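# Move clear prop from casket to bench, close lid

## Task

Lift the transparent prop out of the casket, place it on the bench somewhere outside the casket, and then close the casket lid so it lies flat.

## Robot and tools

Robot: two arms, left_arm and right_arm, each ending in a two-finger gripper with a wrist camera. Frame for all poses, velocities and targets is the scene frame: origin at table-top height midway between the nominal arm bases, +x pointing out over the table, +z up, left_arm on the +y side. Measured bases: left_arm at (-0.036, +0.345, +0.025) m, right_arm at (+0.018, -0.368, +0.037) m, both nearly unrotated. A gripper's fingers extend along its own +z axis and close along its y axis. The reported end_effector_position is the spot between the finger pads, roughly 1 cm short of the tips. A two-camera stand sits behind the arms.

Row format (shared by execute_actions and move): one flat list of 16 numbers covering both arms, always all 16 even if one arm is idle. Order: left x, y, z (metres), qw, qx, qy, qz (unit quaternion, w first), opening; then the same eight for right. Position and quaternion are absolute targets in the scene frame, not offsets. Opening runs from -1 (closed) to +1 (fully open, 0.094 m). To keep an arm parked, resend its exact pose from the last result each time, plus its wanted opening; writing 0 for an opening is a real command. To keep an orientation steady, reuse your own commanded quaternion rather than the drifted reported one.

execute_actions(actions, cameras): actions is a list of actions; each action is a list of up to 15 rows, each row one 1/30 s control step; a short action repeats its final row to fill 15 steps (0.5 s). A target more than 0.6 m from that gripper's current position along any of its axes gets refused for both arms; a malformed action or a failing first action rejects the whole call. An empty actions list returns the state plus all camera images. cameras: list of names, ["all"], [] or null.

move(target, speed, blend, opening_speed, grip_force, blocking, cameras): target is one 16-number row or a list of up to 15 rows (waypoints); no 0.6 m limit. Grippers travel straight lines, rotating the short way. speed: m/s, 0.002 to 2.9, default 0.25, one value or one per waypoint; rotation is capped at twice that in rad/s. blend: corner rounding radius in m per waypoint; 0 (default) stops at each. opening_speed: opening-scale units per second, at least 0.2; use it for gentle closing. grip_force: newtons per pad, 10 to 50, one value or one per arm; persists; lower force closes slowly. blocking=false returns after about 0.5 s while the move continues; a new move replaces it. Moves cap at 10 s total and do not avoid obstacles or the other arm. Faster moves lag and overshoot more. Avoid paths close to an arm's own base.

wait(seconds 0 to 10, cameras): lets time pass holding commands. stop(cameras): brakes a running move. zoom_image(camera, region): camera is cam_left_wrist or cam_right_wrist; region [x0, y0, x1, y1] in pixels of its latest 896x504 image, at most 504 by 504. read_manual(section): licence texts only. finished_scene(scene): ends the scene with this scene's number; make no further calls in that reply. The goal must hold without the robot touching anything.

Results: each arm's end_effector_position and end_effector_quat_wxyz, Hand target (where the controller is actually steering, possibly short of your command), Tool commands, grip_measured (finger opening on the -1..1 scale; reads a little wide when empty, a few thousandths narrower than a squeezed hard part), grip_effort_nm (gripper motor effort average, negative closing; not pad force), Joint positions (last number is the opening in metres), Joint torques, and Joint velocities (may read 'within noise'). A move adds a 'move:' line: done, off_target, moving, held or fault, plus limits such as paced (command clipped) or held (steps withheld). Resting a few centimetres off target in free air is normal friction/gravity sag. Orientation commands are clipped to 40 degrees from the current orientation per step, so large turns need several actions. MOTOR HOT appears at 75 °C; at 90 °C the arm folds and idles; at 100 °C it collapses. Holding loads, stretched arms and pushing at unreachable poses heat motors.

Camera calibration (K, distortion, T_world_to_cam) is given per wrist camera and is approximate; images may lag during motion.

Avoid: dropping or releasing moving parts, slamming or hitting fixtures, very hard pushes, letting anything leave the table, arms or grippers touching or gripping each other, pressure on wrist-camera cables, and any arm fault stop. Close the gripper slowly on fragile items and open well above grip_measured to release. Loose objects may occasionally get nudged.

Each tool is called after "Request:" as name([rows], argument=value, ...), one row to a line, values as JSON.

## Session

Request:
execute_actions(actions=[])

Scene clock: 0.00 s.
left_arm: end_effector_position=(+0.2520, +0.3288, +0.1817) grip_measured=+1.000 grip_effort_nm=n/a end_effector_quat_wxyz=(+0.287, -0.450, +0.845, +0.040) | right_arm: end_effector_position=(+0.4402, -0.3012, +0.2163) grip_measured=+1.000 grip_effort_nm=n/a end_effector_quat_wxyz=(+0.625, -0.027, +0.780, +0.002)
Joint positions: left_arm=[-0.397 1.276 1.043 -0.981 -0.478 -1.241 0.094] | right_arm=[0.23 1.413 0.561 0.628 0.192 0.012 0.094]
Joint velocities: within noise
Joint torques (N m): no reading
Heat: left arm: 26 °C; right arm: 28 °C.
Hand target: left_arm +0.2530, +0.3307, +0.1869; +0.295, -0.451, +0.842, +0.041 | right_arm +0.4399, -0.3014, +0.2158; +0.623, -0.027, +0.782, +0.001
Tool commands: left_gripper/opening=+1.0 right_gripper/opening=+1.0

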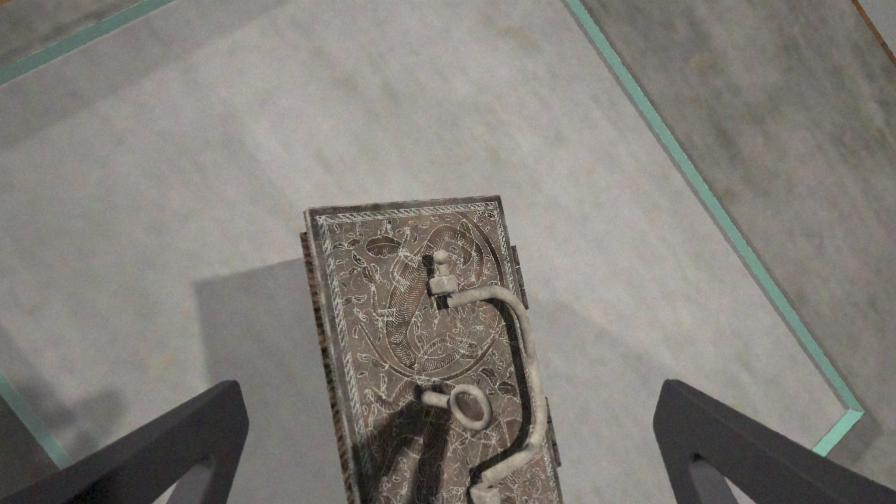

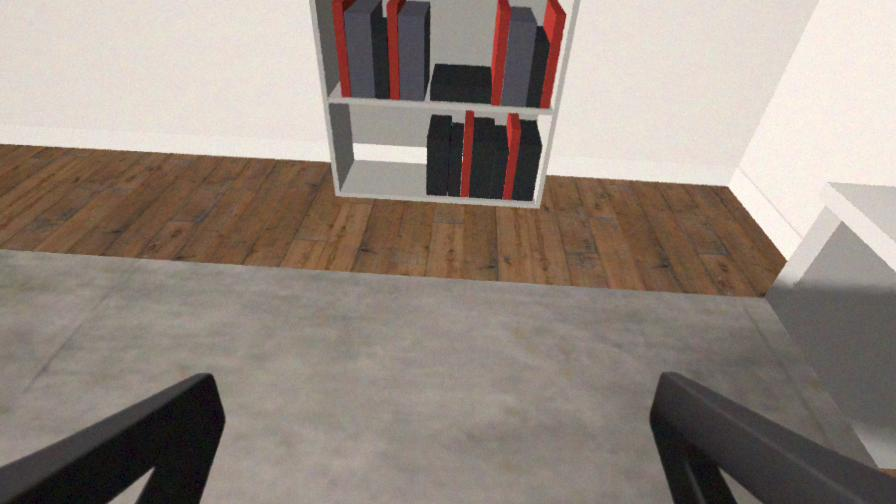

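Request:
move(target=[0.22,0.2,0.3,0.295,-0.451,0.842,0.041,1,0.28,-0.25,0.3,0.259,0,0.966,0,1], cameras=["all"])

Scene clock: 9.37 s.
left_arm: end_effector_position=(+0.2192, +0.1966, +0.2915) grip_measured=+1.000 grip_effort_nm=0.01 end_effector_quat_wxyz=(+0.299, -0.432, +0.851, -0.019) | right_arm: end_effector_position=(+0.2810, -0.2507, +0.2970) grip_measured=+1.000 grip_effort_nm=-0.02 end_effector_quat_wxyz=(+0.261, -0.002, +0.965, +0.000)
Joint positions: left_arm=[-0.917 1.507 1.681 -1.546 -0.58 -1.751 0.094] | right_arm=[0.586 1.297 1.493 -1.313 0.283 0.521 0.094]
Joint torques (N m): left_arm=[-0.4 -3.99 7.66 0.35 -0.64 -0.05] | right_arm=[0.34 -2.37 7.36 1.06 0.24 0.14]
Heat: left arm: 26 °C; right arm: 30 °C.
Hand target: left_arm +0.2202, +0.2002, +0.2995; +0.312, -0.433, +0.846, -0.017 | right_arm +0.2800, -0.2501, +0.2999; +0.259, +0.000, +0.966, +0.000
Off the commanded pose: left_arm 0.009 m, 7 deg | right_arm 0.003 m, 0 deg.
joint sent to its limit (left arm) — joint 4 (wrist pitch), lower limit. The joint targets are off in orientation, not in position.
move: off_target (left_arm)
camera_calibration:
cam_left_wrist: T_world_to_cam=[[0.722367, -0.628688, 0.287987, -0.117175], [-0.637621, -0.766743, -0.0744674, 0.348569], [0.267629, -0.129834, -0.954734, 0.334412], [0, 0, 0, 1]] pos_world=[0.2174, 0.237014, 0.378976]
cam_right_wrist: T_world_to_cam=[[0.00773829, -0.999967, 0.00252424, -0.254727], [-0.996577, -0.00791979, -0.0822931, 0.337682], [0.0823103, -0.00187879, -0.996605, 0.364195], [0, 0, 0, 1]] pos_world=[0.30852, -0.25136, 0.391391]

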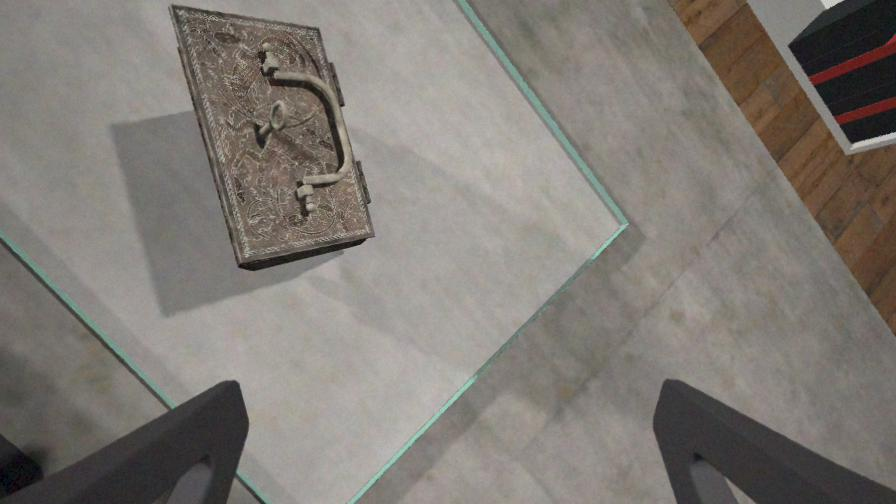

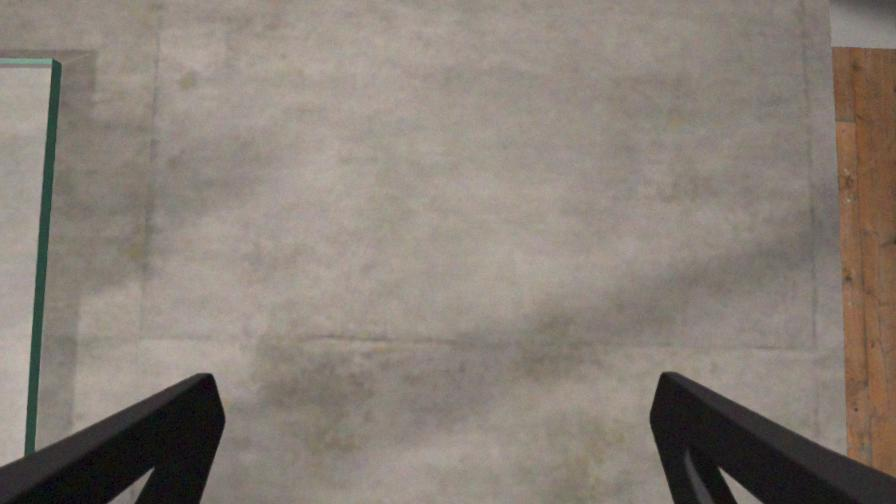

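Request:
zoom_image(camera="cam_left_wrist", region=[100, 0, 420, 280])

Scaled by 1.575 from the camera's 896x504 image, which has a finer 1280x720 frame.

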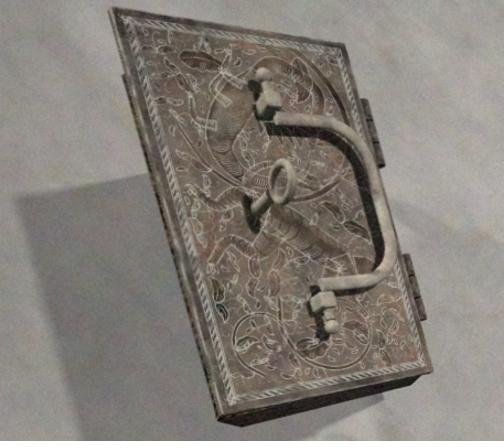

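Request:
move(target=[0.2,0.2,0.31,0.312,-0.433,0.846,-0.017,1,0.26,-0.08,0.14,0.561,-0.431,0.431,0.561,1], cameras=["cam_right_wrist"], speed=0.4)

Scene clock: 38.83 s.
left_arm: end_effector_position=(+0.2041, +0.1913, +0.3052) grip_measured=+1.000 grip_effort_nm=0.01 end_effector_quat_wxyz=(+0.307, -0.424, +0.850, -0.055) | right_arm: end_effector_position=(+0.2594, -0.0825, +0.1334) grip_measured=+1.000 grip_effort_nm=-0.02 end_effector_quat_wxyz=(+0.465, -0.493, +0.523, +0.517)
Joint positions: left_arm=[-0.979 1.443 1.669 -1.546 -0.59 -1.78 0.094] | right_arm=[0.395 2.039 0.46 1.49 -1.193 0 0.094]
Joint torques (N m): left_arm=[-0.72 -5.29 4.85 0.45 -0.65 -0.04] | right_arm=[0.39 -4.71 3.74 2.43 -0.14 -0.14]
Heat: left arm: 26 °C; right arm: 31 °C.
Hand target: left_arm +0.2005, +0.2000, +0.3095; +0.319, -0.422, +0.847, -0.050 | right_arm +0.2598, -0.0802, +0.1400; +0.490, -0.510, +0.493, +0.507
Off the commanded pose: left_arm 0.011 m, 5 deg | right_arm 0.007 m, 18 deg.
joint sent to its limit (left arm) — joint 4 (wrist pitch), lower limit. The joint targets are off in orientation, not in position.
joint sent to its limit (right arm) — joint 4 (wrist pitch), upper limit. The joint targets are off in orientation, not in position.
move: off_target (left_arm, right_arm)
camera_calibration:
cam_right_wrist: T_world_to_cam=[[0.996725, 0.0208936, -0.0781138, -0.247518], [-0.0596389, -0.462394, -0.884667, 0.1304], [-0.0546032, 0.886428, -0.459634, 0.240385], [0, 0, 0, 1]] pos_world=[0.26761, -0.147617, 0.206515]
Images, in order (width x height): cam_right_wrist 896x504.

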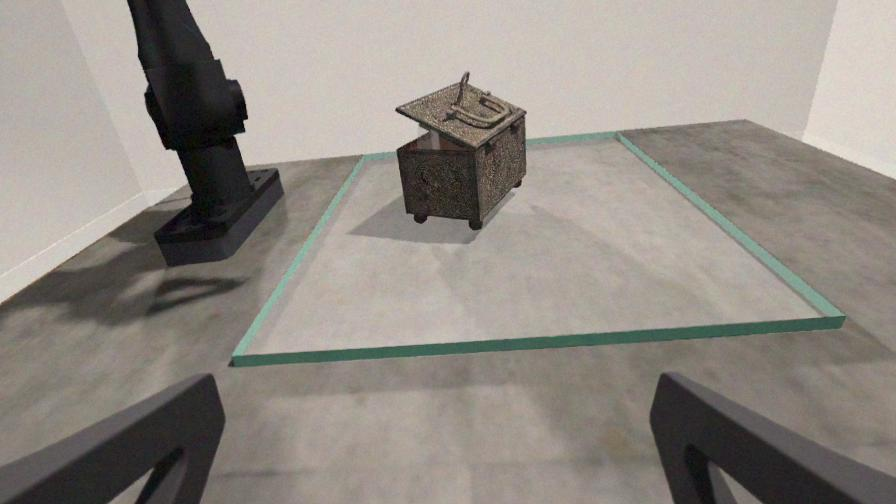

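Request:
zoom_image(camera="cam_right_wrist", region=[350, 50, 580, 250])

Scaled by 2.191 from the camera's 896x504 image, which has a finer 1280x720 frame.

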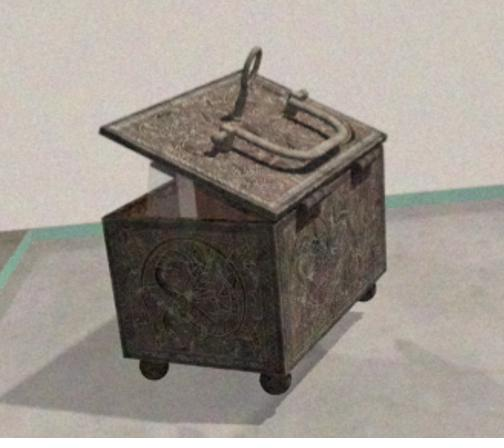

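Request:
move([
  [0.14,0.42,0.28,0.295,-0.451,0.842,0.041,1,0.26,-0.05,0.2,0.490,-0.51,0.493,0.507,1],
  [0.14,0.42,0.28,0.295,-0.451,0.842,0.041,1,0.256,0.22,0.22,0.21,-0.41,0.808,0.367,0.2],
], cameras=["all"], speed=0.4, blend=0.03)

Scene clock: 71.40 s.
left_arm: end_effector_position=(+0.1388, +0.4178, +0.2770) grip_measured=+1.000 grip_effort_nm=0.01 end_effector_quat_wxyz=(+0.284, -0.451, +0.845, +0.041) | right_arm: end_effector_position=(+0.2511, +0.2188, +0.2308) grip_measured=+0.203 grip_effort_nm=-0.16 end_effector_quat_wxyz=(+0.216, -0.411, +0.802, +0.376)
Joint positions: left_arm=[0.095 0.88 1.236 -1.4 -0.262 -0.767 0.094] | right_arm=[1.094 2.312 2.23 -0.639 -0.327 0.301 0.057]
Joint torques (N m): left_arm=[0.66 -0.09 5.6 1.38 -0.17 0.09] | right_arm=[-0.38 -9.87 8.58 1.63 -0.11 -0.05]
Heat: left arm: 26 °C; right arm: 38 °C.
Hand target: left_arm +0.1399, +0.4200, +0.2800; +0.295, -0.451, +0.841, +0.041 | right_arm +0.2559, +0.2197, +0.2200; +0.210, -0.410, +0.808, +0.367
Off the commanded pose: left_arm 0.004 m, 1 deg | right_arm 0.012 m, 1 deg.
move: off_target (right_arm); target 2's new opening was sent with right_arm's hand 0.012 m and 1 deg from that target
camera_calibration:
cam_left_wrist: T_world_to_cam=[[0.783996, -0.592669, 0.184645, 0.089143], [-0.587105, -0.80454, -0.0895709, 0.478813], [0.20164, -0.0381826, -0.978715, 0.348336], [0, 0, 0, 1]] pos_world=[0.140987, 0.451357, 0.36735]
cam_right_wrist: T_world_to_cam=[[0.823949, -0.37753, -0.422585, -0.0278567], [-0.525961, -0.787043, -0.322379, 0.413805], [-0.210885, 0.487887, -0.84705, 0.233515], [0, 0, 0, 1]] pos_world=[0.289843, 0.201237, 0.319429]

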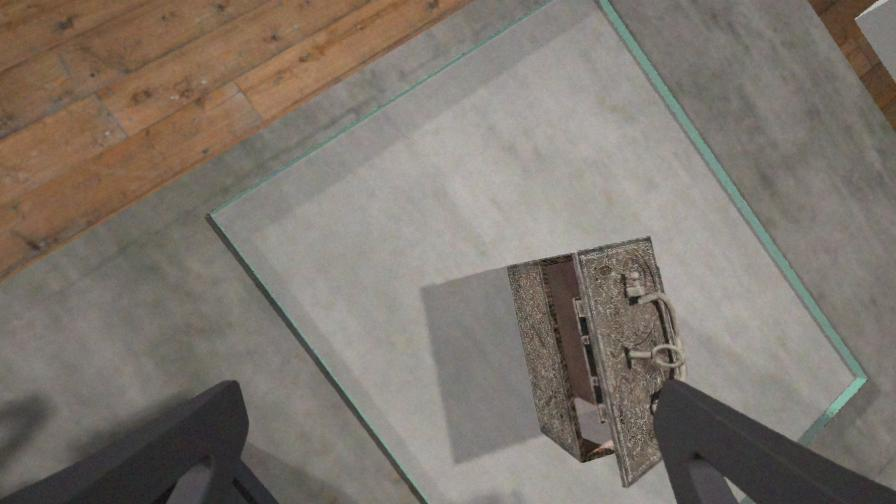

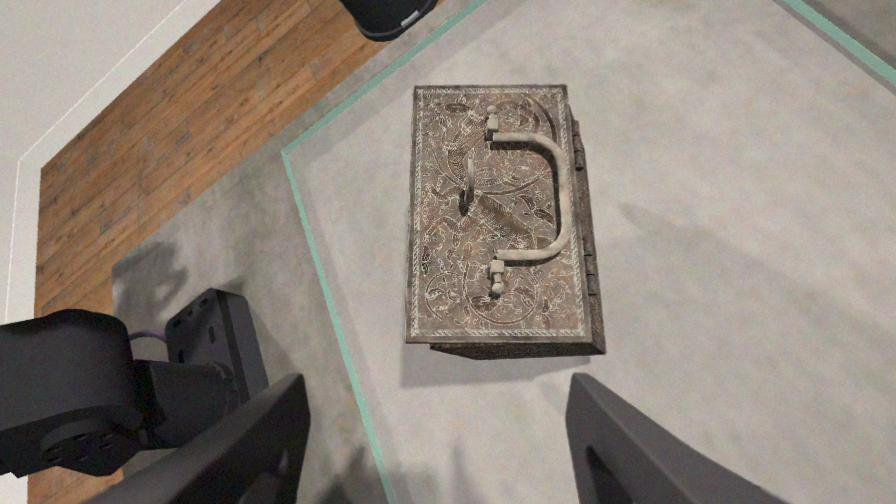

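Request:
move(target=[0.14,0.42,0.28,0.295,-0.451,0.842,0.041,1,0.278,0.298,0.169,0.21,-0.41,0.808,0.367,-0.2], cameras=["all"])

Request:
zoom_image(camera="cam_right_wrist", region=[300, 150, 700, 504])

Request:
zoom_image(camera="cam_left_wrist", region=[450, 180, 850, 504])

Scene clock: 88.23 s.
left_arm: end_effector_position=(+0.1388, +0.4178, +0.2770) grip_measured=+1.000 grip_effort_nm=0.01 end_effector_quat_wxyz=(+0.284, -0.451, +0.845, +0.041) | right_arm: end_effector_position=(+0.2768, +0.2962, +0.1730) grip_measured=-0.197 grip_effort_nm=-0.16 end_effector_quat_wxyz=(+0.252, -0.393, +0.788, +0.401)
Joint positions: left_arm=[0.095 0.88 1.236 -1.4 -0.262 -0.767 0.094] | right_arm=[1.121 2.805 2.846 -0.653 -0.287 0.351 0.038]
Joint torques (N m): left_arm=[0.66 -0.1 5.61 1.37 -0.18 0.09] | right_arm=[-0.1 -13.08 8.47 1.81 -0.01 0.05]
Heat: left arm: 27 °C; right arm: 36 °C.
Hand target: left_arm +0.1399, +0.4200, +0.2800; +0.295, -0.451, +0.841, +0.041 | right_arm +0.2776, +0.2971, +0.1687; +0.252, -0.390, +0.790, +0.400
Off the commanded pose: left_arm 0.004 m, 1 deg | right_arm 0.005 m, 7 deg.
elbow stopped short (right arm): the move would have taken joint 3 (elbow) straighter than the controller allows.
move: off_target (right_arm)
camera_calibration:
cam_left_wrist: T_world_to_cam=[[0.783996, -0.592669, 0.184645, 0.089143], [-0.587105, -0.80454, -0.0895709, 0.478813], [0.20164, -0.0381826, -0.978715, 0.348336], [0, 0, 0, 1]] pos_world=[0.140987, 0.451357, 0.36735]
cam_right_wrist: T_world_to_cam=[[0.824043, -0.367451, -0.431198, -0.045782], [-0.541161, -0.735748, -0.407211, 0.473332], [-0.167623, 0.568907, -0.805138, 0.108983], [0, 0, 0, 1]] pos_world=[0.312143, 0.269429, 0.260751]

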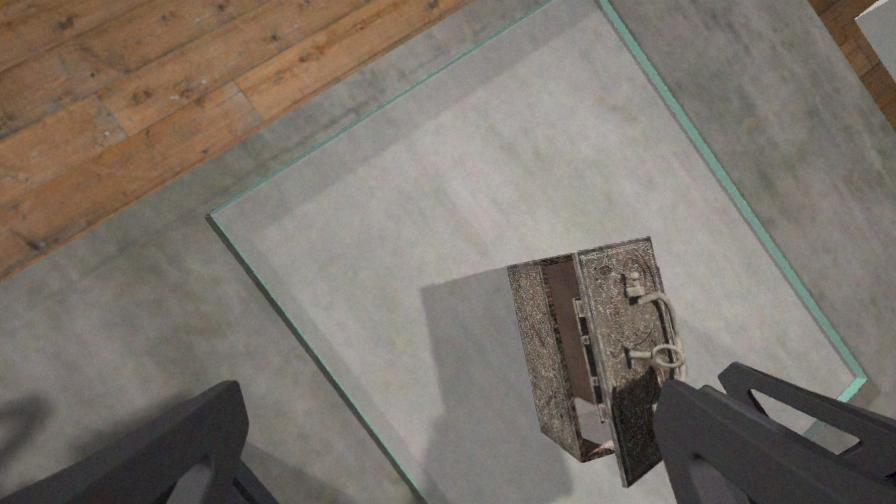

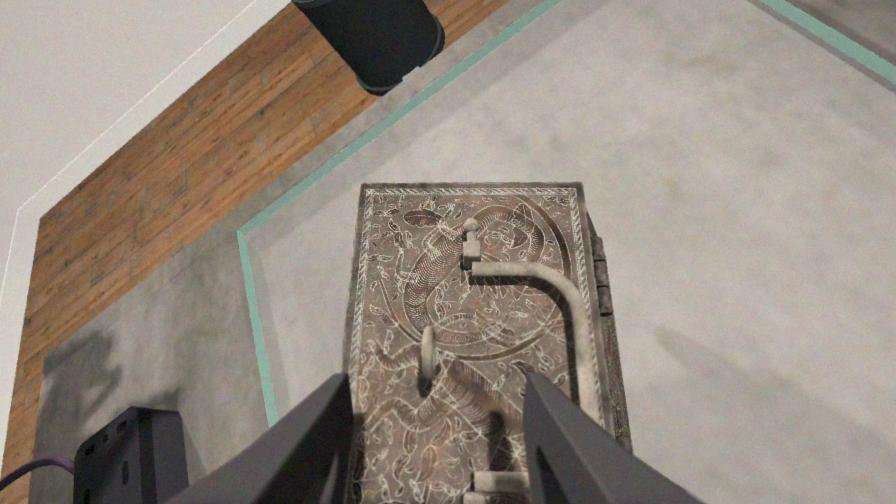

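Scaled by 1.260 from the camera's 896x504 image, which has a finer 1280x720 frame.

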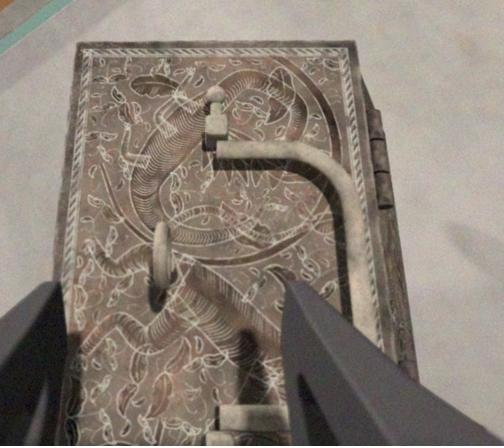

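Scaled by 1.260 from the camera's 896x504 image, which has a finer 1280x720 frame.

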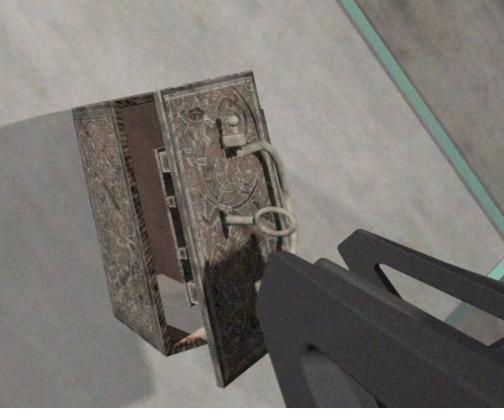

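Request:
move([
  [0.14,0.42,0.28,0.295,-0.451,0.842,0.041,0.2,0.26,0.15,0.26,0.252,-0.39,0.79,0.4,-0.2],
  [0.2,0.346,0.192,0.412,0.202,0.884,-0.094,0.1,0.22,-0.1,0.25,0.252,-0.39,0.79,0.4,-0.2],
], cameras=["all"], speed=0.4, blend=0.03)

Scene clock: 115.30 s.
left_arm: end_effector_position=(+0.1978, +0.3465, +0.1906) grip_measured=+0.102 grip_effort_nm=-0.09 end_effector_quat_wxyz=(+0.403, +0.197, +0.889, -0.092) | right_arm: end_effector_position=(+0.2259, -0.0965, +0.2533) grip_measured=-0.197 grip_effort_nm=-0.15 end_effector_quat_wxyz=(+0.259, -0.386, +0.791, +0.397)
Joint positions: left_arm=[0.441 0.803 0.698 -0.865 0.648 0.717 0.052] | right_arm=[0.561 1.2 0.967 -0.571 -0.701 -0.051 0.038]
Joint torques (N m): left_arm=[0.69 0.24 6.35 1.42 0.55 0.11] | right_arm=[-0.57 -3.74 5.49 1.43 -0.49 -0.14]
Heat: left arm: 27 °C; right arm: 35 °C.
Hand target: left_arm +0.2000, +0.3461, +0.1921; +0.412, +0.202, +0.884, -0.094 | right_arm +0.2201, -0.0997, +0.2501; +0.252, -0.390, +0.790, +0.400
Off the commanded pose: left_arm 0.003 m, 1 deg | right_arm 0.008 m, 1 deg.
move: done; blend cut to 0 m at target 1
camera_calibration:
cam_left_wrist: T_world_to_cam=[[-0.425899, -0.904771, 0.000641306, 0.399172], [-0.837297, 0.393868, -0.379211, 0.137765], [0.342846, -0.162042, -0.92531, 0.253916], [0, 0, 0, 1]] pos_world=[0.198303, 0.348043, 0.286937]
cam_right_wrist: T_world_to_cam=[[0.81975, -0.383143, -0.425689, -0.115456], [-0.55231, -0.725521, -0.410576, 0.193824], [-0.151537, 0.571682, -0.80636, 0.385462], [0, 0, 0, 1]] pos_world=[0.260108, -0.123975, 0.341253]

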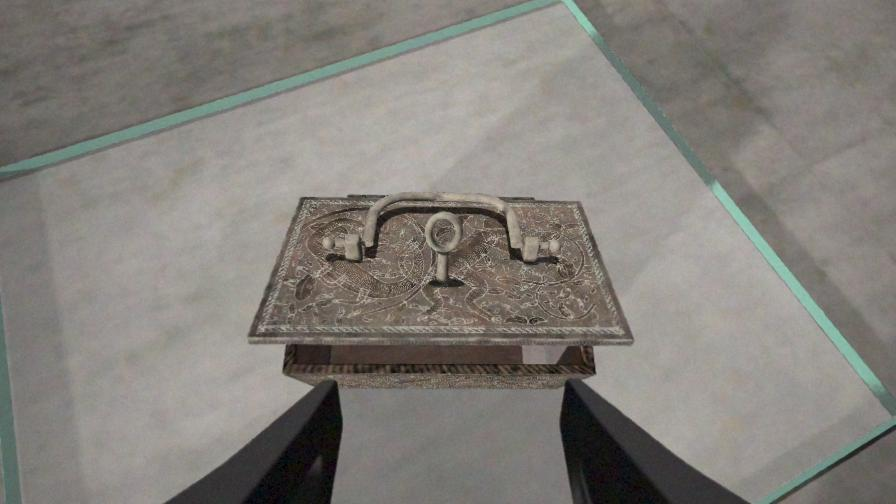

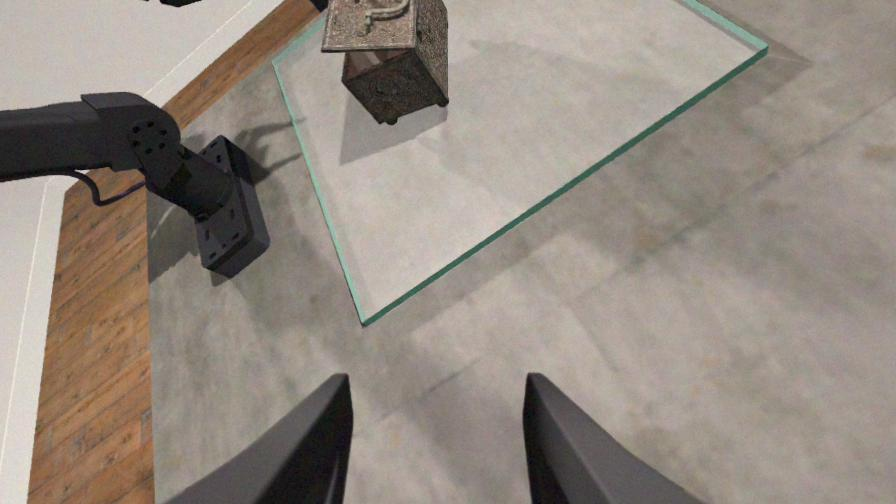

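Request:
move(target=[0.26,0.319,0.144,0.412,0.202,0.884,-0.094,0.1,0.22,-0.1,0.25,0.252,-0.39,0.79,0.4,-0.2], cameras=["all"], speed=0.12)

Scene clock: 121.33 s.
left_arm: end_effector_position=(+0.2592, +0.3211, +0.1466) grip_measured=+0.102 grip_effort_nm=-0.09 end_effector_quat_wxyz=(+0.411, +0.200, +0.885, -0.092) | right_arm: end_effector_position=(+0.2259, -0.0965, +0.2533) grip_measured=-0.197 grip_effort_nm=-0.16 end_effector_quat_wxyz=(+0.259, -0.386, +0.791, +0.397)
Joint positions: left_arm=[0.153 1.009 0.559 -0.363 0.475 0.453 0.052] | right_arm=[0.561 1.2 0.967 -0.571 -0.701 -0.051 0.038]
Joint torques (N m): left_arm=[-0.69 -0.99 6.13 1.71 0.23 -0.03] | right_arm=[-0.68 -3.77 5.86 1.41 -0.44 -0.16]
Heat: left arm: 27 °C; right arm: 35 °C.
Hand target: left_arm +0.2599, +0.3190, +0.1441; +0.412, +0.202, +0.884, -0.094 | right_arm +0.2201, -0.0997, +0.2501; +0.252, -0.390, +0.790, +0.400
Off the commanded pose: left_arm 0.003 m, 0 deg | right_arm 0.008 m, 1 deg.
move: done
camera_calibration:
cam_left_wrist: T_world_to_cam=[[-0.431168, -0.902255, -0.00552187, 0.403916], [-0.828612, 0.398383, -0.39331, 0.180823], [0.357066, -0.165007, -0.919389, 0.184471], [0, 0, 0, 1]] pos_world=[0.25812, 0.322837, 0.24295]
cam_right_wrist: T_world_to_cam=[[0.81975, -0.383143, -0.425689, -0.115456], [-0.55231, -0.725521, -0.410576, 0.193824], [-0.151537, 0.571682, -0.80636, 0.385462], [0, 0, 0, 1]] pos_world=[0.260108, -0.123975, 0.341253]

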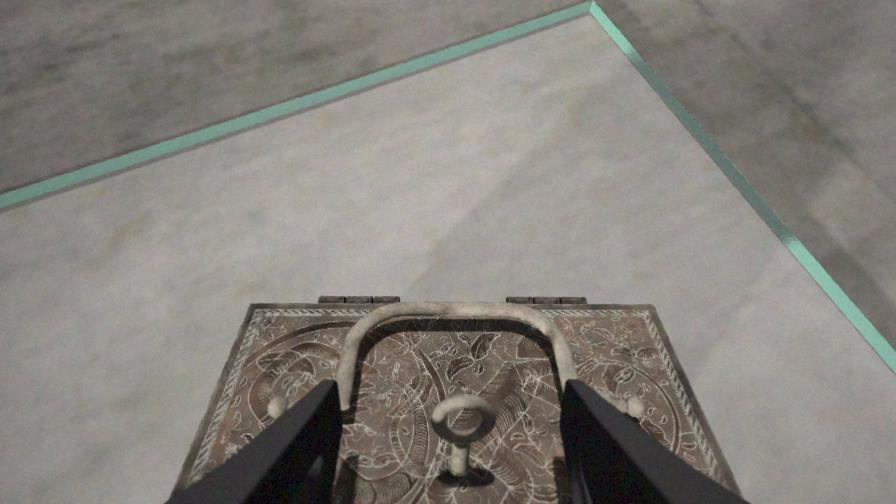

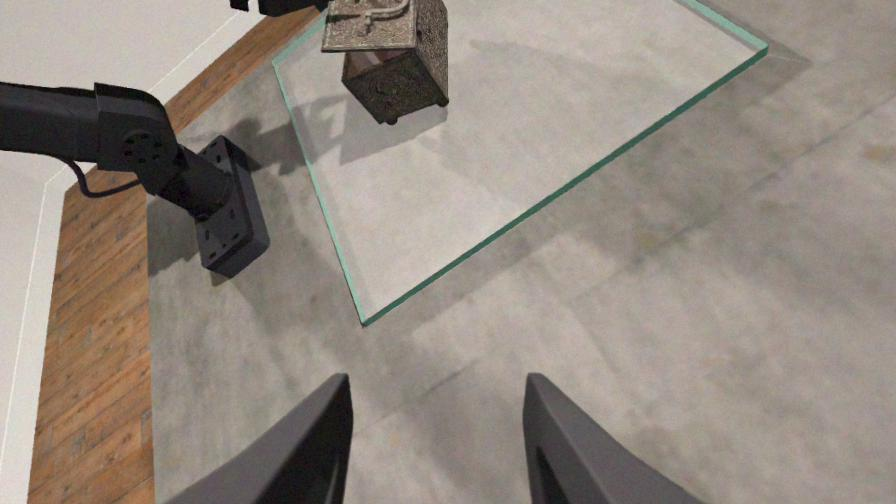

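Request:
move([
  [0.26,0.317,0.139,0.412,0.202,0.884,-0.094,0.1,0.22,-0.1,0.25,0.252,-0.39,0.79,0.4,-0.2],
  [0.26,0.317,0.139,0.412,0.202,0.884,-0.094,-0.85,0.22,-0.1,0.25,0.252,-0.39,0.79,0.4,-0.2],
], cameras=["cam_left_wrist"], opening_speed=1)

Scene clock: 127.60 s.
left_arm: end_effector_position=(+0.2593, +0.3189, +0.1426) grip_measured=-0.726 grip_effort_nm=-1.00 end_effector_quat_wxyz=(+0.412, +0.201, +0.884, -0.091) | right_arm: end_effector_position=(+0.2259, -0.0965, +0.2533) grip_measured=-0.197 grip_effort_nm=-0.15 end_effector_quat_wxyz=(+0.259, -0.386, +0.791, +0.397)
Joint positions: left_arm=[0.141 1.009 0.539 -0.335 0.467 0.443 0.013] | right_arm=[0.561 1.2 0.967 -0.571 -0.701 -0.051 0.038]
Joint torques (N m): left_arm=[-0.58 -0.73 6.15 1.71 0.23 -0.01] | right_arm=[-0.28 -3.84 5.74 1.45 -0.52 -0.11]
Heat: left arm: 27 °C; right arm: 35 °C.
Hand target: left_arm +0.2599, +0.3170, +0.1391; +0.412, +0.202, +0.884, -0.094 | right_arm +0.2201, -0.0997, +0.2501; +0.252, -0.390, +0.790, +0.400
Off the commanded pose: left_arm 0.004 m, 0 deg | right_arm 0.008 m, 1 deg.
move: done
camera_calibration:
cam_left_wrist: T_world_to_cam=[[-0.431652, -0.902012, -0.007181, 0.402177], [-0.826964, 0.398892, -0.396253, 0.18012], [0.360289, -0.165105, -0.918113, 0.179381], [0, 0, 0, 1]] pos_world=[0.257924, 0.320537, 0.238953]
Images, in order (width x height): cam_left_wrist 896x504.

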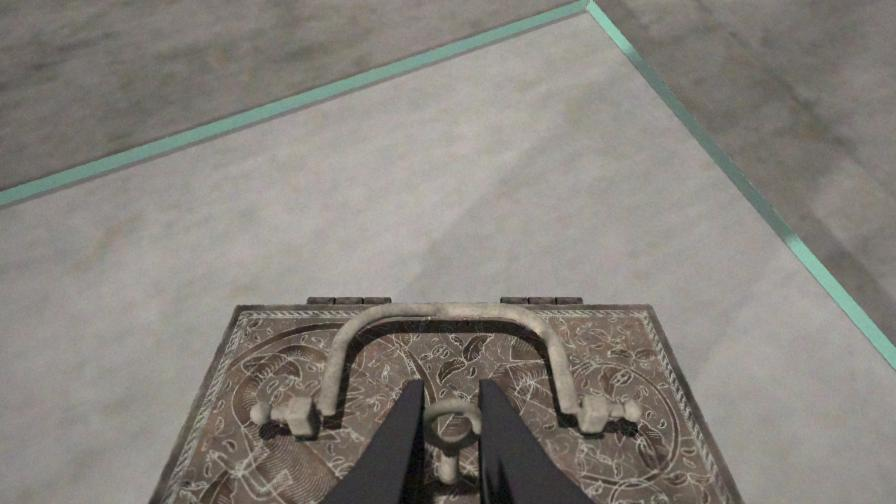

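Request:
move([
  [0.2797,0.3075,0.1526,0.2107,0.2174,0.9517,-0.0481,-0.85,0.22,-0.1,0.25,0.252,-0.39,0.79,0.4,-0.2],
  [0.3023,0.2966,0.1551,0,0.2226,0.9747,0,-0.85,0.22,-0.1,0.25,0.252,-0.39,0.79,0.4,-0.2],
  [0.324,0.286,0.1466,-0.2112,0.2173,0.9516,0.0483,-0.85,0.22,-0.1,0.25,0.252,-0.39,0.79,0.4,-0.2],
], cameras=["all"], blend=0.008, speed=0.15)

Scene clock: 142.43 s.
left_arm: end_effector_position=(+0.3193, +0.2885, +0.1509) grip_measured=-0.727 grip_effort_nm=-1.02 end_effector_quat_wxyz=(-0.075, +0.225, +0.970, +0.046) | right_arm: end_effector_position=(+0.2259, -0.0965, +0.2533) grip_measured=-0.197 grip_effort_nm=-0.16 end_effector_quat_wxyz=(+0.259, -0.386, +0.791, +0.397)
Joint positions: left_arm=[-0.253 2.064 1.911 -1.566 -0.095 0.241 0.013] | right_arm=[0.561 1.2 0.967 -0.571 -0.701 -0.051 0.038]
Joint torques (N m): left_arm=[-0.95 -6.27 7.43 -0.09 -0.18 -0.01] | right_arm=[-0.65 -3.82 5.68 1.44 -0.49 -0.11]
Heat: left arm: 28 °C; right arm: 35 °C.
Hand target: left_arm +0.3236, +0.2861, +0.1462; -0.078, +0.228, +0.969, +0.052 | right_arm +0.2201, -0.0997, +0.2501; +0.252, -0.390, +0.790, +0.400
Off the commanded pose: left_arm 0.007 m, 16 deg | right_arm 0.008 m, 1 deg.
joint sent to its limit (left arm) — joint 4 (wrist pitch), lower limit. The joint targets are off in orientation, not in position.
move: off_target (left_arm)
camera_calibration:
cam_left_wrist: T_world_to_cam=[[-0.446451, -0.893036, -0.0562958, 0.410201], [-0.737227, 0.331443, 0.588763, 0.0873129], [-0.507127, 0.304356, -0.806343, 0.285064], [0, 0, 0, 1]] pos_world=[0.392068, 0.250624, 0.201546]
cam_right_wrist: T_world_to_cam=[[0.81975, -0.383143, -0.425689, -0.115456], [-0.55231, -0.725521, -0.410576, 0.193824], [-0.151537, 0.571682, -0.80636, 0.385462], [0, 0, 0, 1]] pos_world=[0.260108, -0.123975, 0.341253]

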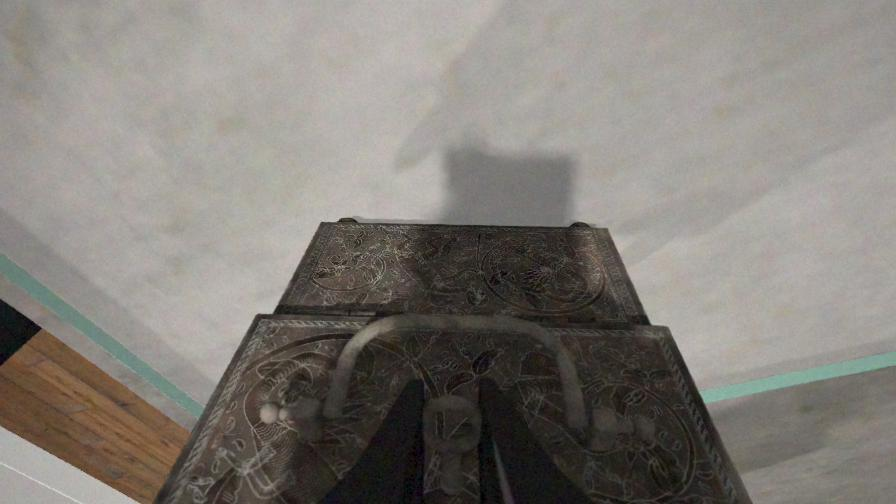

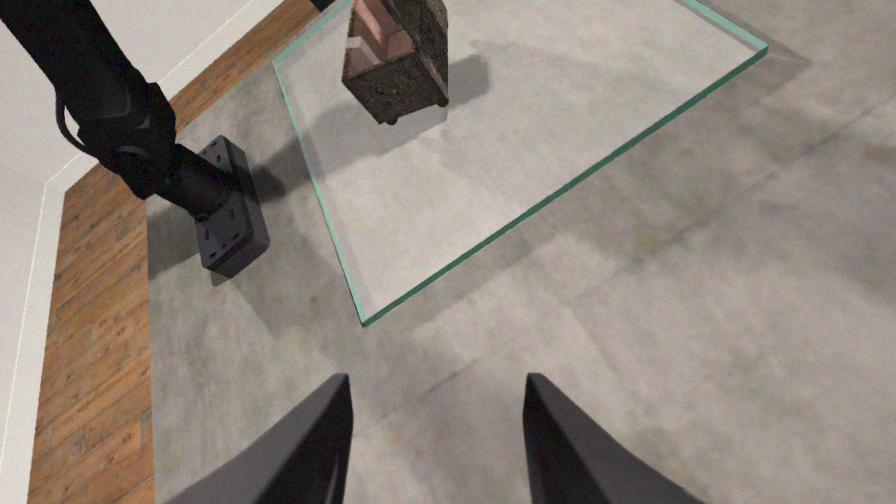

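Request:
move(target=[0.334,0.281,0.134,-0.078,0.228,0.969,0.052,-0.85,0.22,-0.1,0.25,0.252,-0.39,0.79,0.4,-0.2], cameras=["cam_right_wrist"], speed=0.08)

Request:
zoom_image(camera="cam_right_wrist", region=[300, 0, 500, 130])

Scene clock: 148.93 s.
left_arm: end_effector_position=(+0.3296, +0.2846, +0.1433) grip_measured=-0.727 grip_effort_nm=-1.02 end_effector_quat_wxyz=(-0.072, +0.227, +0.970, +0.052) | right_arm: end_effector_position=(+0.2259, -0.0965, +0.2533) grip_measured=-0.197 grip_effort_nm=-0.16 end_effector_quat_wxyz=(+0.259, -0.386, +0.791, +0.397)
Joint positions: left_arm=[-0.263 2.104 1.942 -1.552 -0.105 0.235 0.013] | right_arm=[0.561 1.2 0.967 -0.571 -0.701 -0.051 0.038]
Joint torques (N m): left_arm=[-0.66 -6.19 6.74 0.04 -0.05 -0.02] | right_arm=[-0.59 -3.71 5.83 1.46 -0.5 -0.17]
Heat: left arm: 28 °C; right arm: 35 °C.
Hand target: left_arm +0.3337, +0.2810, +0.1341; -0.078, +0.228, +0.969, +0.052 | right_arm +0.2201, -0.0997, +0.2501; +0.252, -0.390, +0.790, +0.400
Off the commanded pose: left_arm 0.011 m, 1 deg | right_arm 0.008 m, 1 deg.
move: off_target (left_arm)
camera_calibration:
cam_right_wrist: T_world_to_cam=[[0.81975, -0.383143, -0.425689, -0.115456], [-0.55231, -0.725521, -0.410576, 0.193824], [-0.151537, 0.571682, -0.80636, 0.385462], [0, 0, 0, 1]] pos_world=[0.260108, -0.123975, 0.341253]
Images, in order (width x height): cam_right_wrist 896x504.

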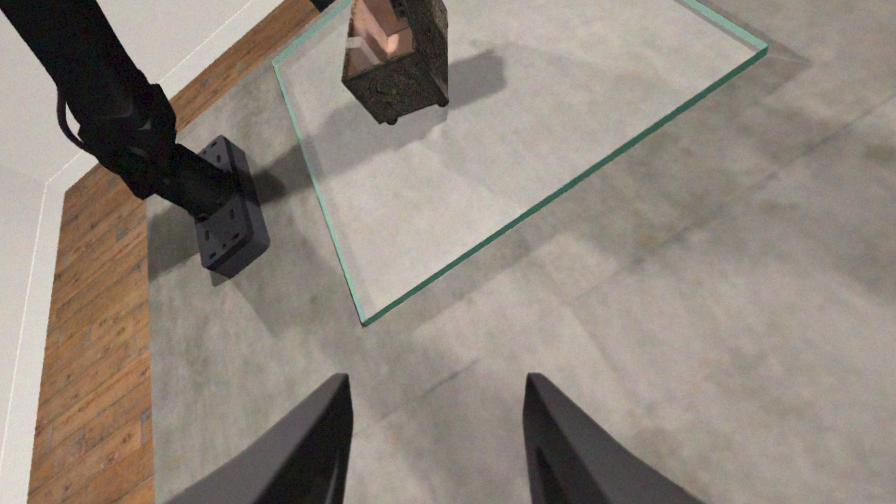

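Scaled by 2.520 from the camera's 896x504 image, which has a finer 1280x720 frame.

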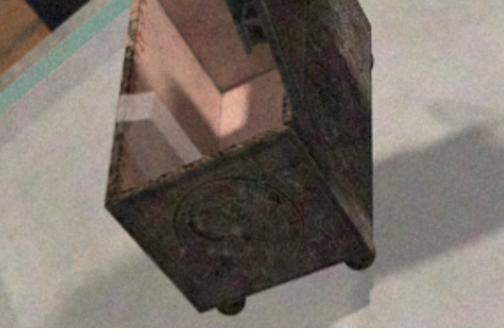

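Request:
move(target=[0.334,0.281,0.134,-0.078,0.228,0.969,0.052,0.0,0.22,0.02,0.25,0.252,-0.39,0.79,0.4,-0.2], cameras=["all"], opening_speed=0.5)

Scene clock: 154.17 s.
left_arm: end_effector_position=(+0.3300, +0.2845, +0.1391) grip_measured=-0.002 grip_effort_nm=0.11 end_effector_quat_wxyz=(-0.077, +0.227, +0.969, +0.052) | right_arm: end_effector_position=(+0.2161, +0.0144, +0.2437) grip_measured=-0.197 grip_effort_nm=-0.15 end_effector_quat_wxyz=(+0.245, -0.390, +0.794, +0.397)
Joint positions: left_arm=[-0.263 2.116 1.942 -1.55 -0.105 0.235 0.047] | right_arm=[0.896 1.466 1.114 -0.331 -0.466 0.211 0.038]
Joint torques (N m): left_arm=[-0.66 -7.05 6.83 -0.01 -0.05 -0.03] | right_arm=[0.08 -4.4 8.7 1.82 -0.13 0.04]
Heat: left arm: 28 °C; right arm: 35 °C.
Hand target: left_arm +0.3339, +0.2810, +0.1340; -0.078, +0.228, +0.969, +0.052 | right_arm +0.2198, +0.0198, +0.2499; +0.252, -0.390, +0.790, +0.400
Off the commanded pose: left_arm 0.007 m, 0 deg | right_arm 0.009 m, 1 deg.
move: done
camera_calibration:
cam_left_wrist: T_world_to_cam=[[-0.451145, -0.89002, -0.0658257, 0.412827], [-0.734126, 0.328158, 0.594451, 0.102525], [-0.507472, 0.316508, -0.801433, 0.278154], [0, 0, 0, 1]] pos_world=[0.402666, 0.245742, 0.189151]
cam_right_wrist: T_world_to_cam=[[0.816674, -0.37766, -0.436367, -0.0658315], [-0.549694, -0.739304, -0.388929, 0.259347], [-0.175726, 0.557497, -0.811368, 0.319488], [0, 0, 0, 1]] pos_world=[0.252466, -0.0112396, 0.331363]

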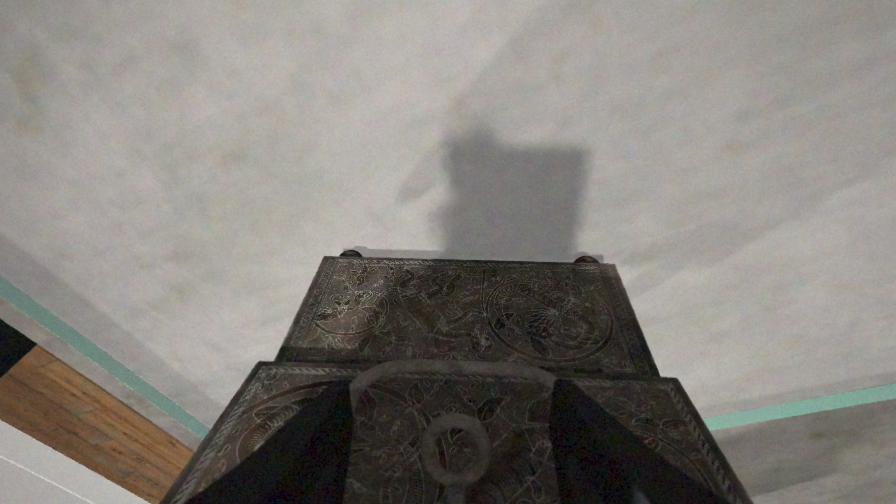

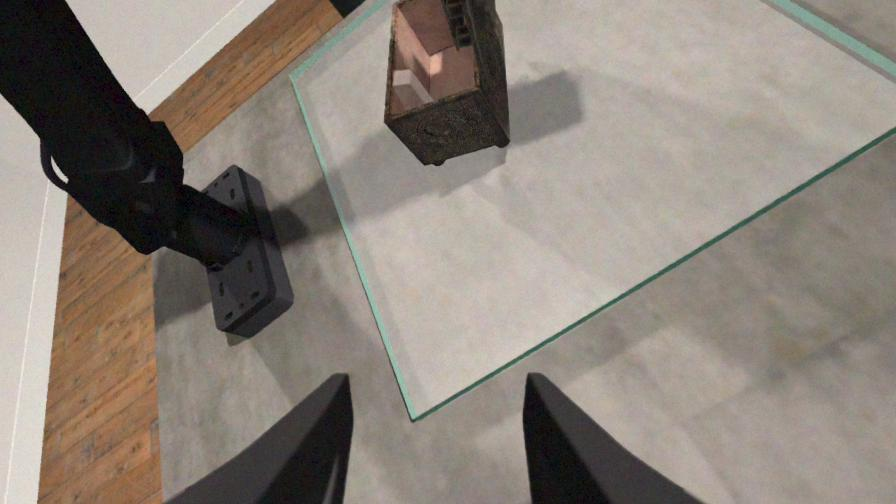

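Request:
move([
  [0.336,0.28,0.26,0,0.2226,0.9747,0,0.3,0.22,0.02,0.25,0.252,-0.39,0.79,0.4,-0.2],
  [0.18,0.35,0.25,0.2107,0.2174,0.9517,-0.0481,0.3,0.22,0.02,0.25,0.252,-0.39,0.79,0.4,-0.2],
], cameras=["all"], blend=0.03)

Request:
zoom_image(camera="cam_left_wrist", region=[250, 200, 650, 500])

Request:
zoom_image(camera="cam_right_wrist", region=[360, 0, 540, 170])

Scene clock: 161.50 s.
left_arm: end_effector_position=(+0.1773, +0.3507, +0.2508) grip_measured=+0.298 grip_effort_nm=0.11 end_effector_quat_wxyz=(+0.204, +0.215, +0.954, -0.044) | right_arm: end_effector_position=(+0.2161, +0.0144, +0.2437) grip_measured=-0.197 grip_effort_nm=-0.15 end_effector_quat_wxyz=(+0.245, -0.390, +0.794, +0.397)
Joint positions: left_arm=[0.195 1.092 1.278 -1.421 0.258 0.641 0.061] | right_arm=[0.896 1.466 1.114 -0.331 -0.466 0.211 0.038]
Joint torques (N m): left_arm=[0.66 -1.14 5.18 1.05 0.35 0.11] | right_arm=[0.21 -4.36 8.76 1.82 -0.15 0]
Heat: left arm: 28 °C; right arm: 35 °C.
Hand target: left_arm +0.1799, +0.3500, +0.2500; +0.211, +0.217, +0.952, -0.048 | right_arm +0.2198, +0.0197, +0.2499; +0.252, -0.390, +0.790, +0.400
Off the commanded pose: left_arm 0.003 m, 1 deg | right_arm 0.009 m, 1 deg.
move: done
camera_calibration:
cam_left_wrist: T_world_to_cam=[[-0.431043, -0.902311, -0.00606039, 0.395969], [-0.901558, 0.430387, 0.0442695, 0.0341607], [-0.0373365, 0.0245459, -0.999001, 0.337825], [0, 0, 0, 1]] pos_world=[0.214091, 0.334293, 0.338375]
cam_right_wrist: T_world_to_cam=[[0.816674, -0.37766, -0.436367, -0.0658315], [-0.549694, -0.739304, -0.388929, 0.259347], [-0.175726, 0.557497, -0.811368, 0.319488], [0, 0, 0, 1]] pos_world=[0.252466, -0.0112396, 0.331363]

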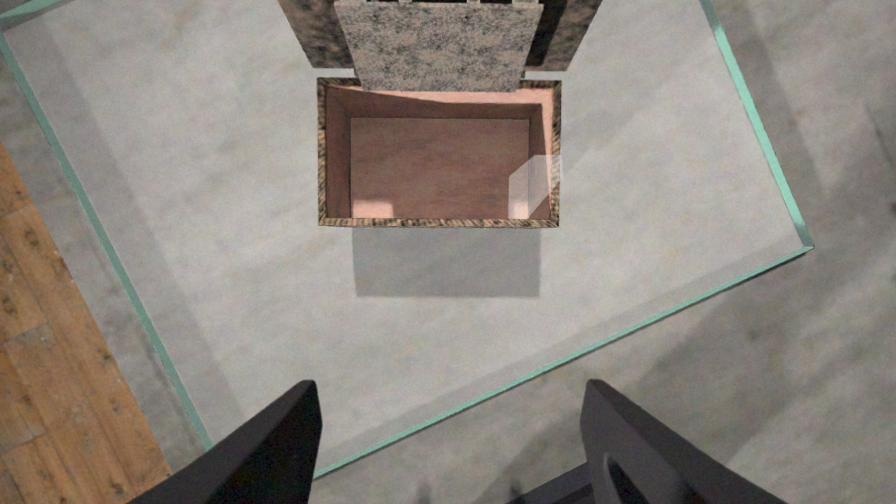

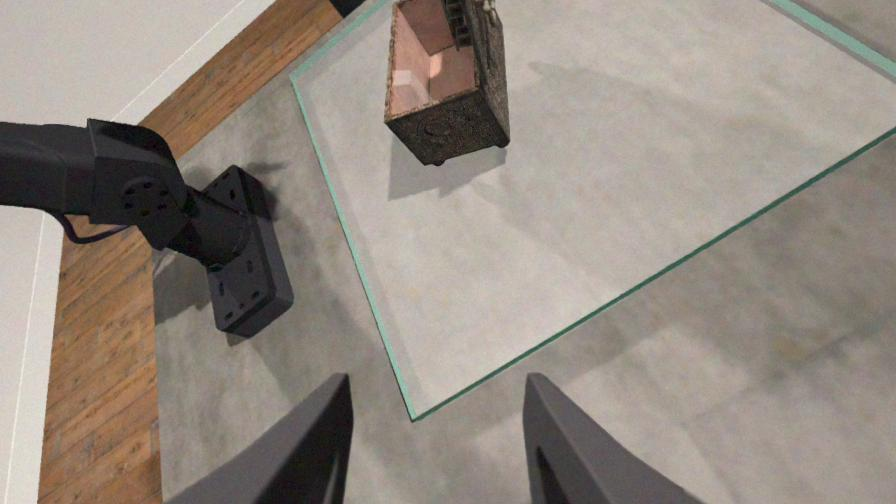

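Scaled by 1.260 from the camera's 896x504 image, which has a finer 1280x720 frame.

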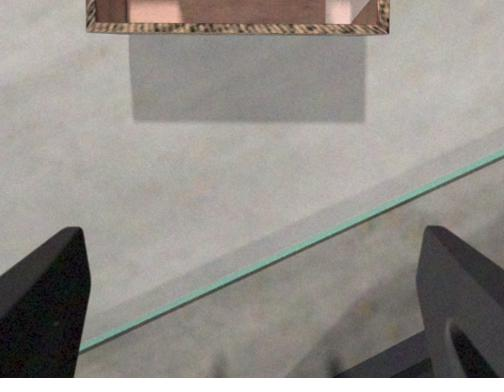

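Scaled by 2.800 from the camera's 896x504 image, which has a finer 1280x720 frame.

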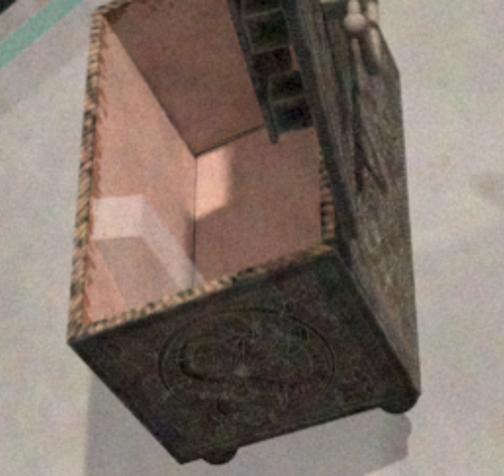

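Request:
zoom_image(camera="cam_left_wrist", region=[300, 60, 580, 240])

Request:
zoom_image(camera="cam_left_wrist", region=[480, 120, 580, 240])

Scaled by 1.800 from the camera's 896x504 image, which has a finer 1280x720 frame.

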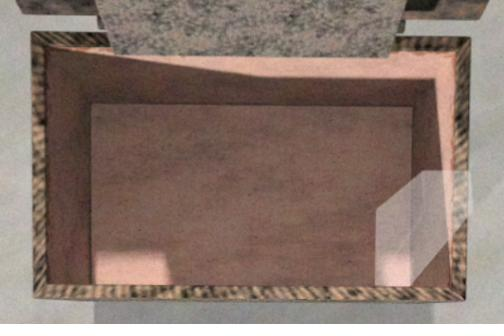

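Scaled by 4.200 from the camera's 896x504 image, which has a finer 1280x720 frame.

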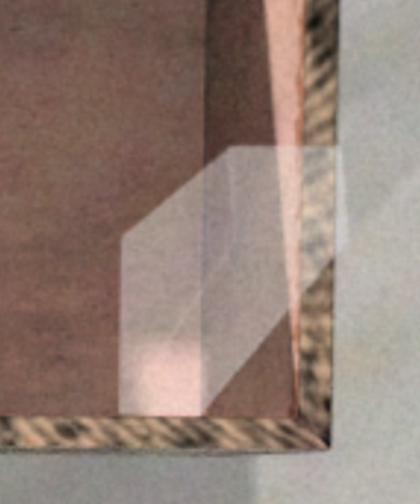

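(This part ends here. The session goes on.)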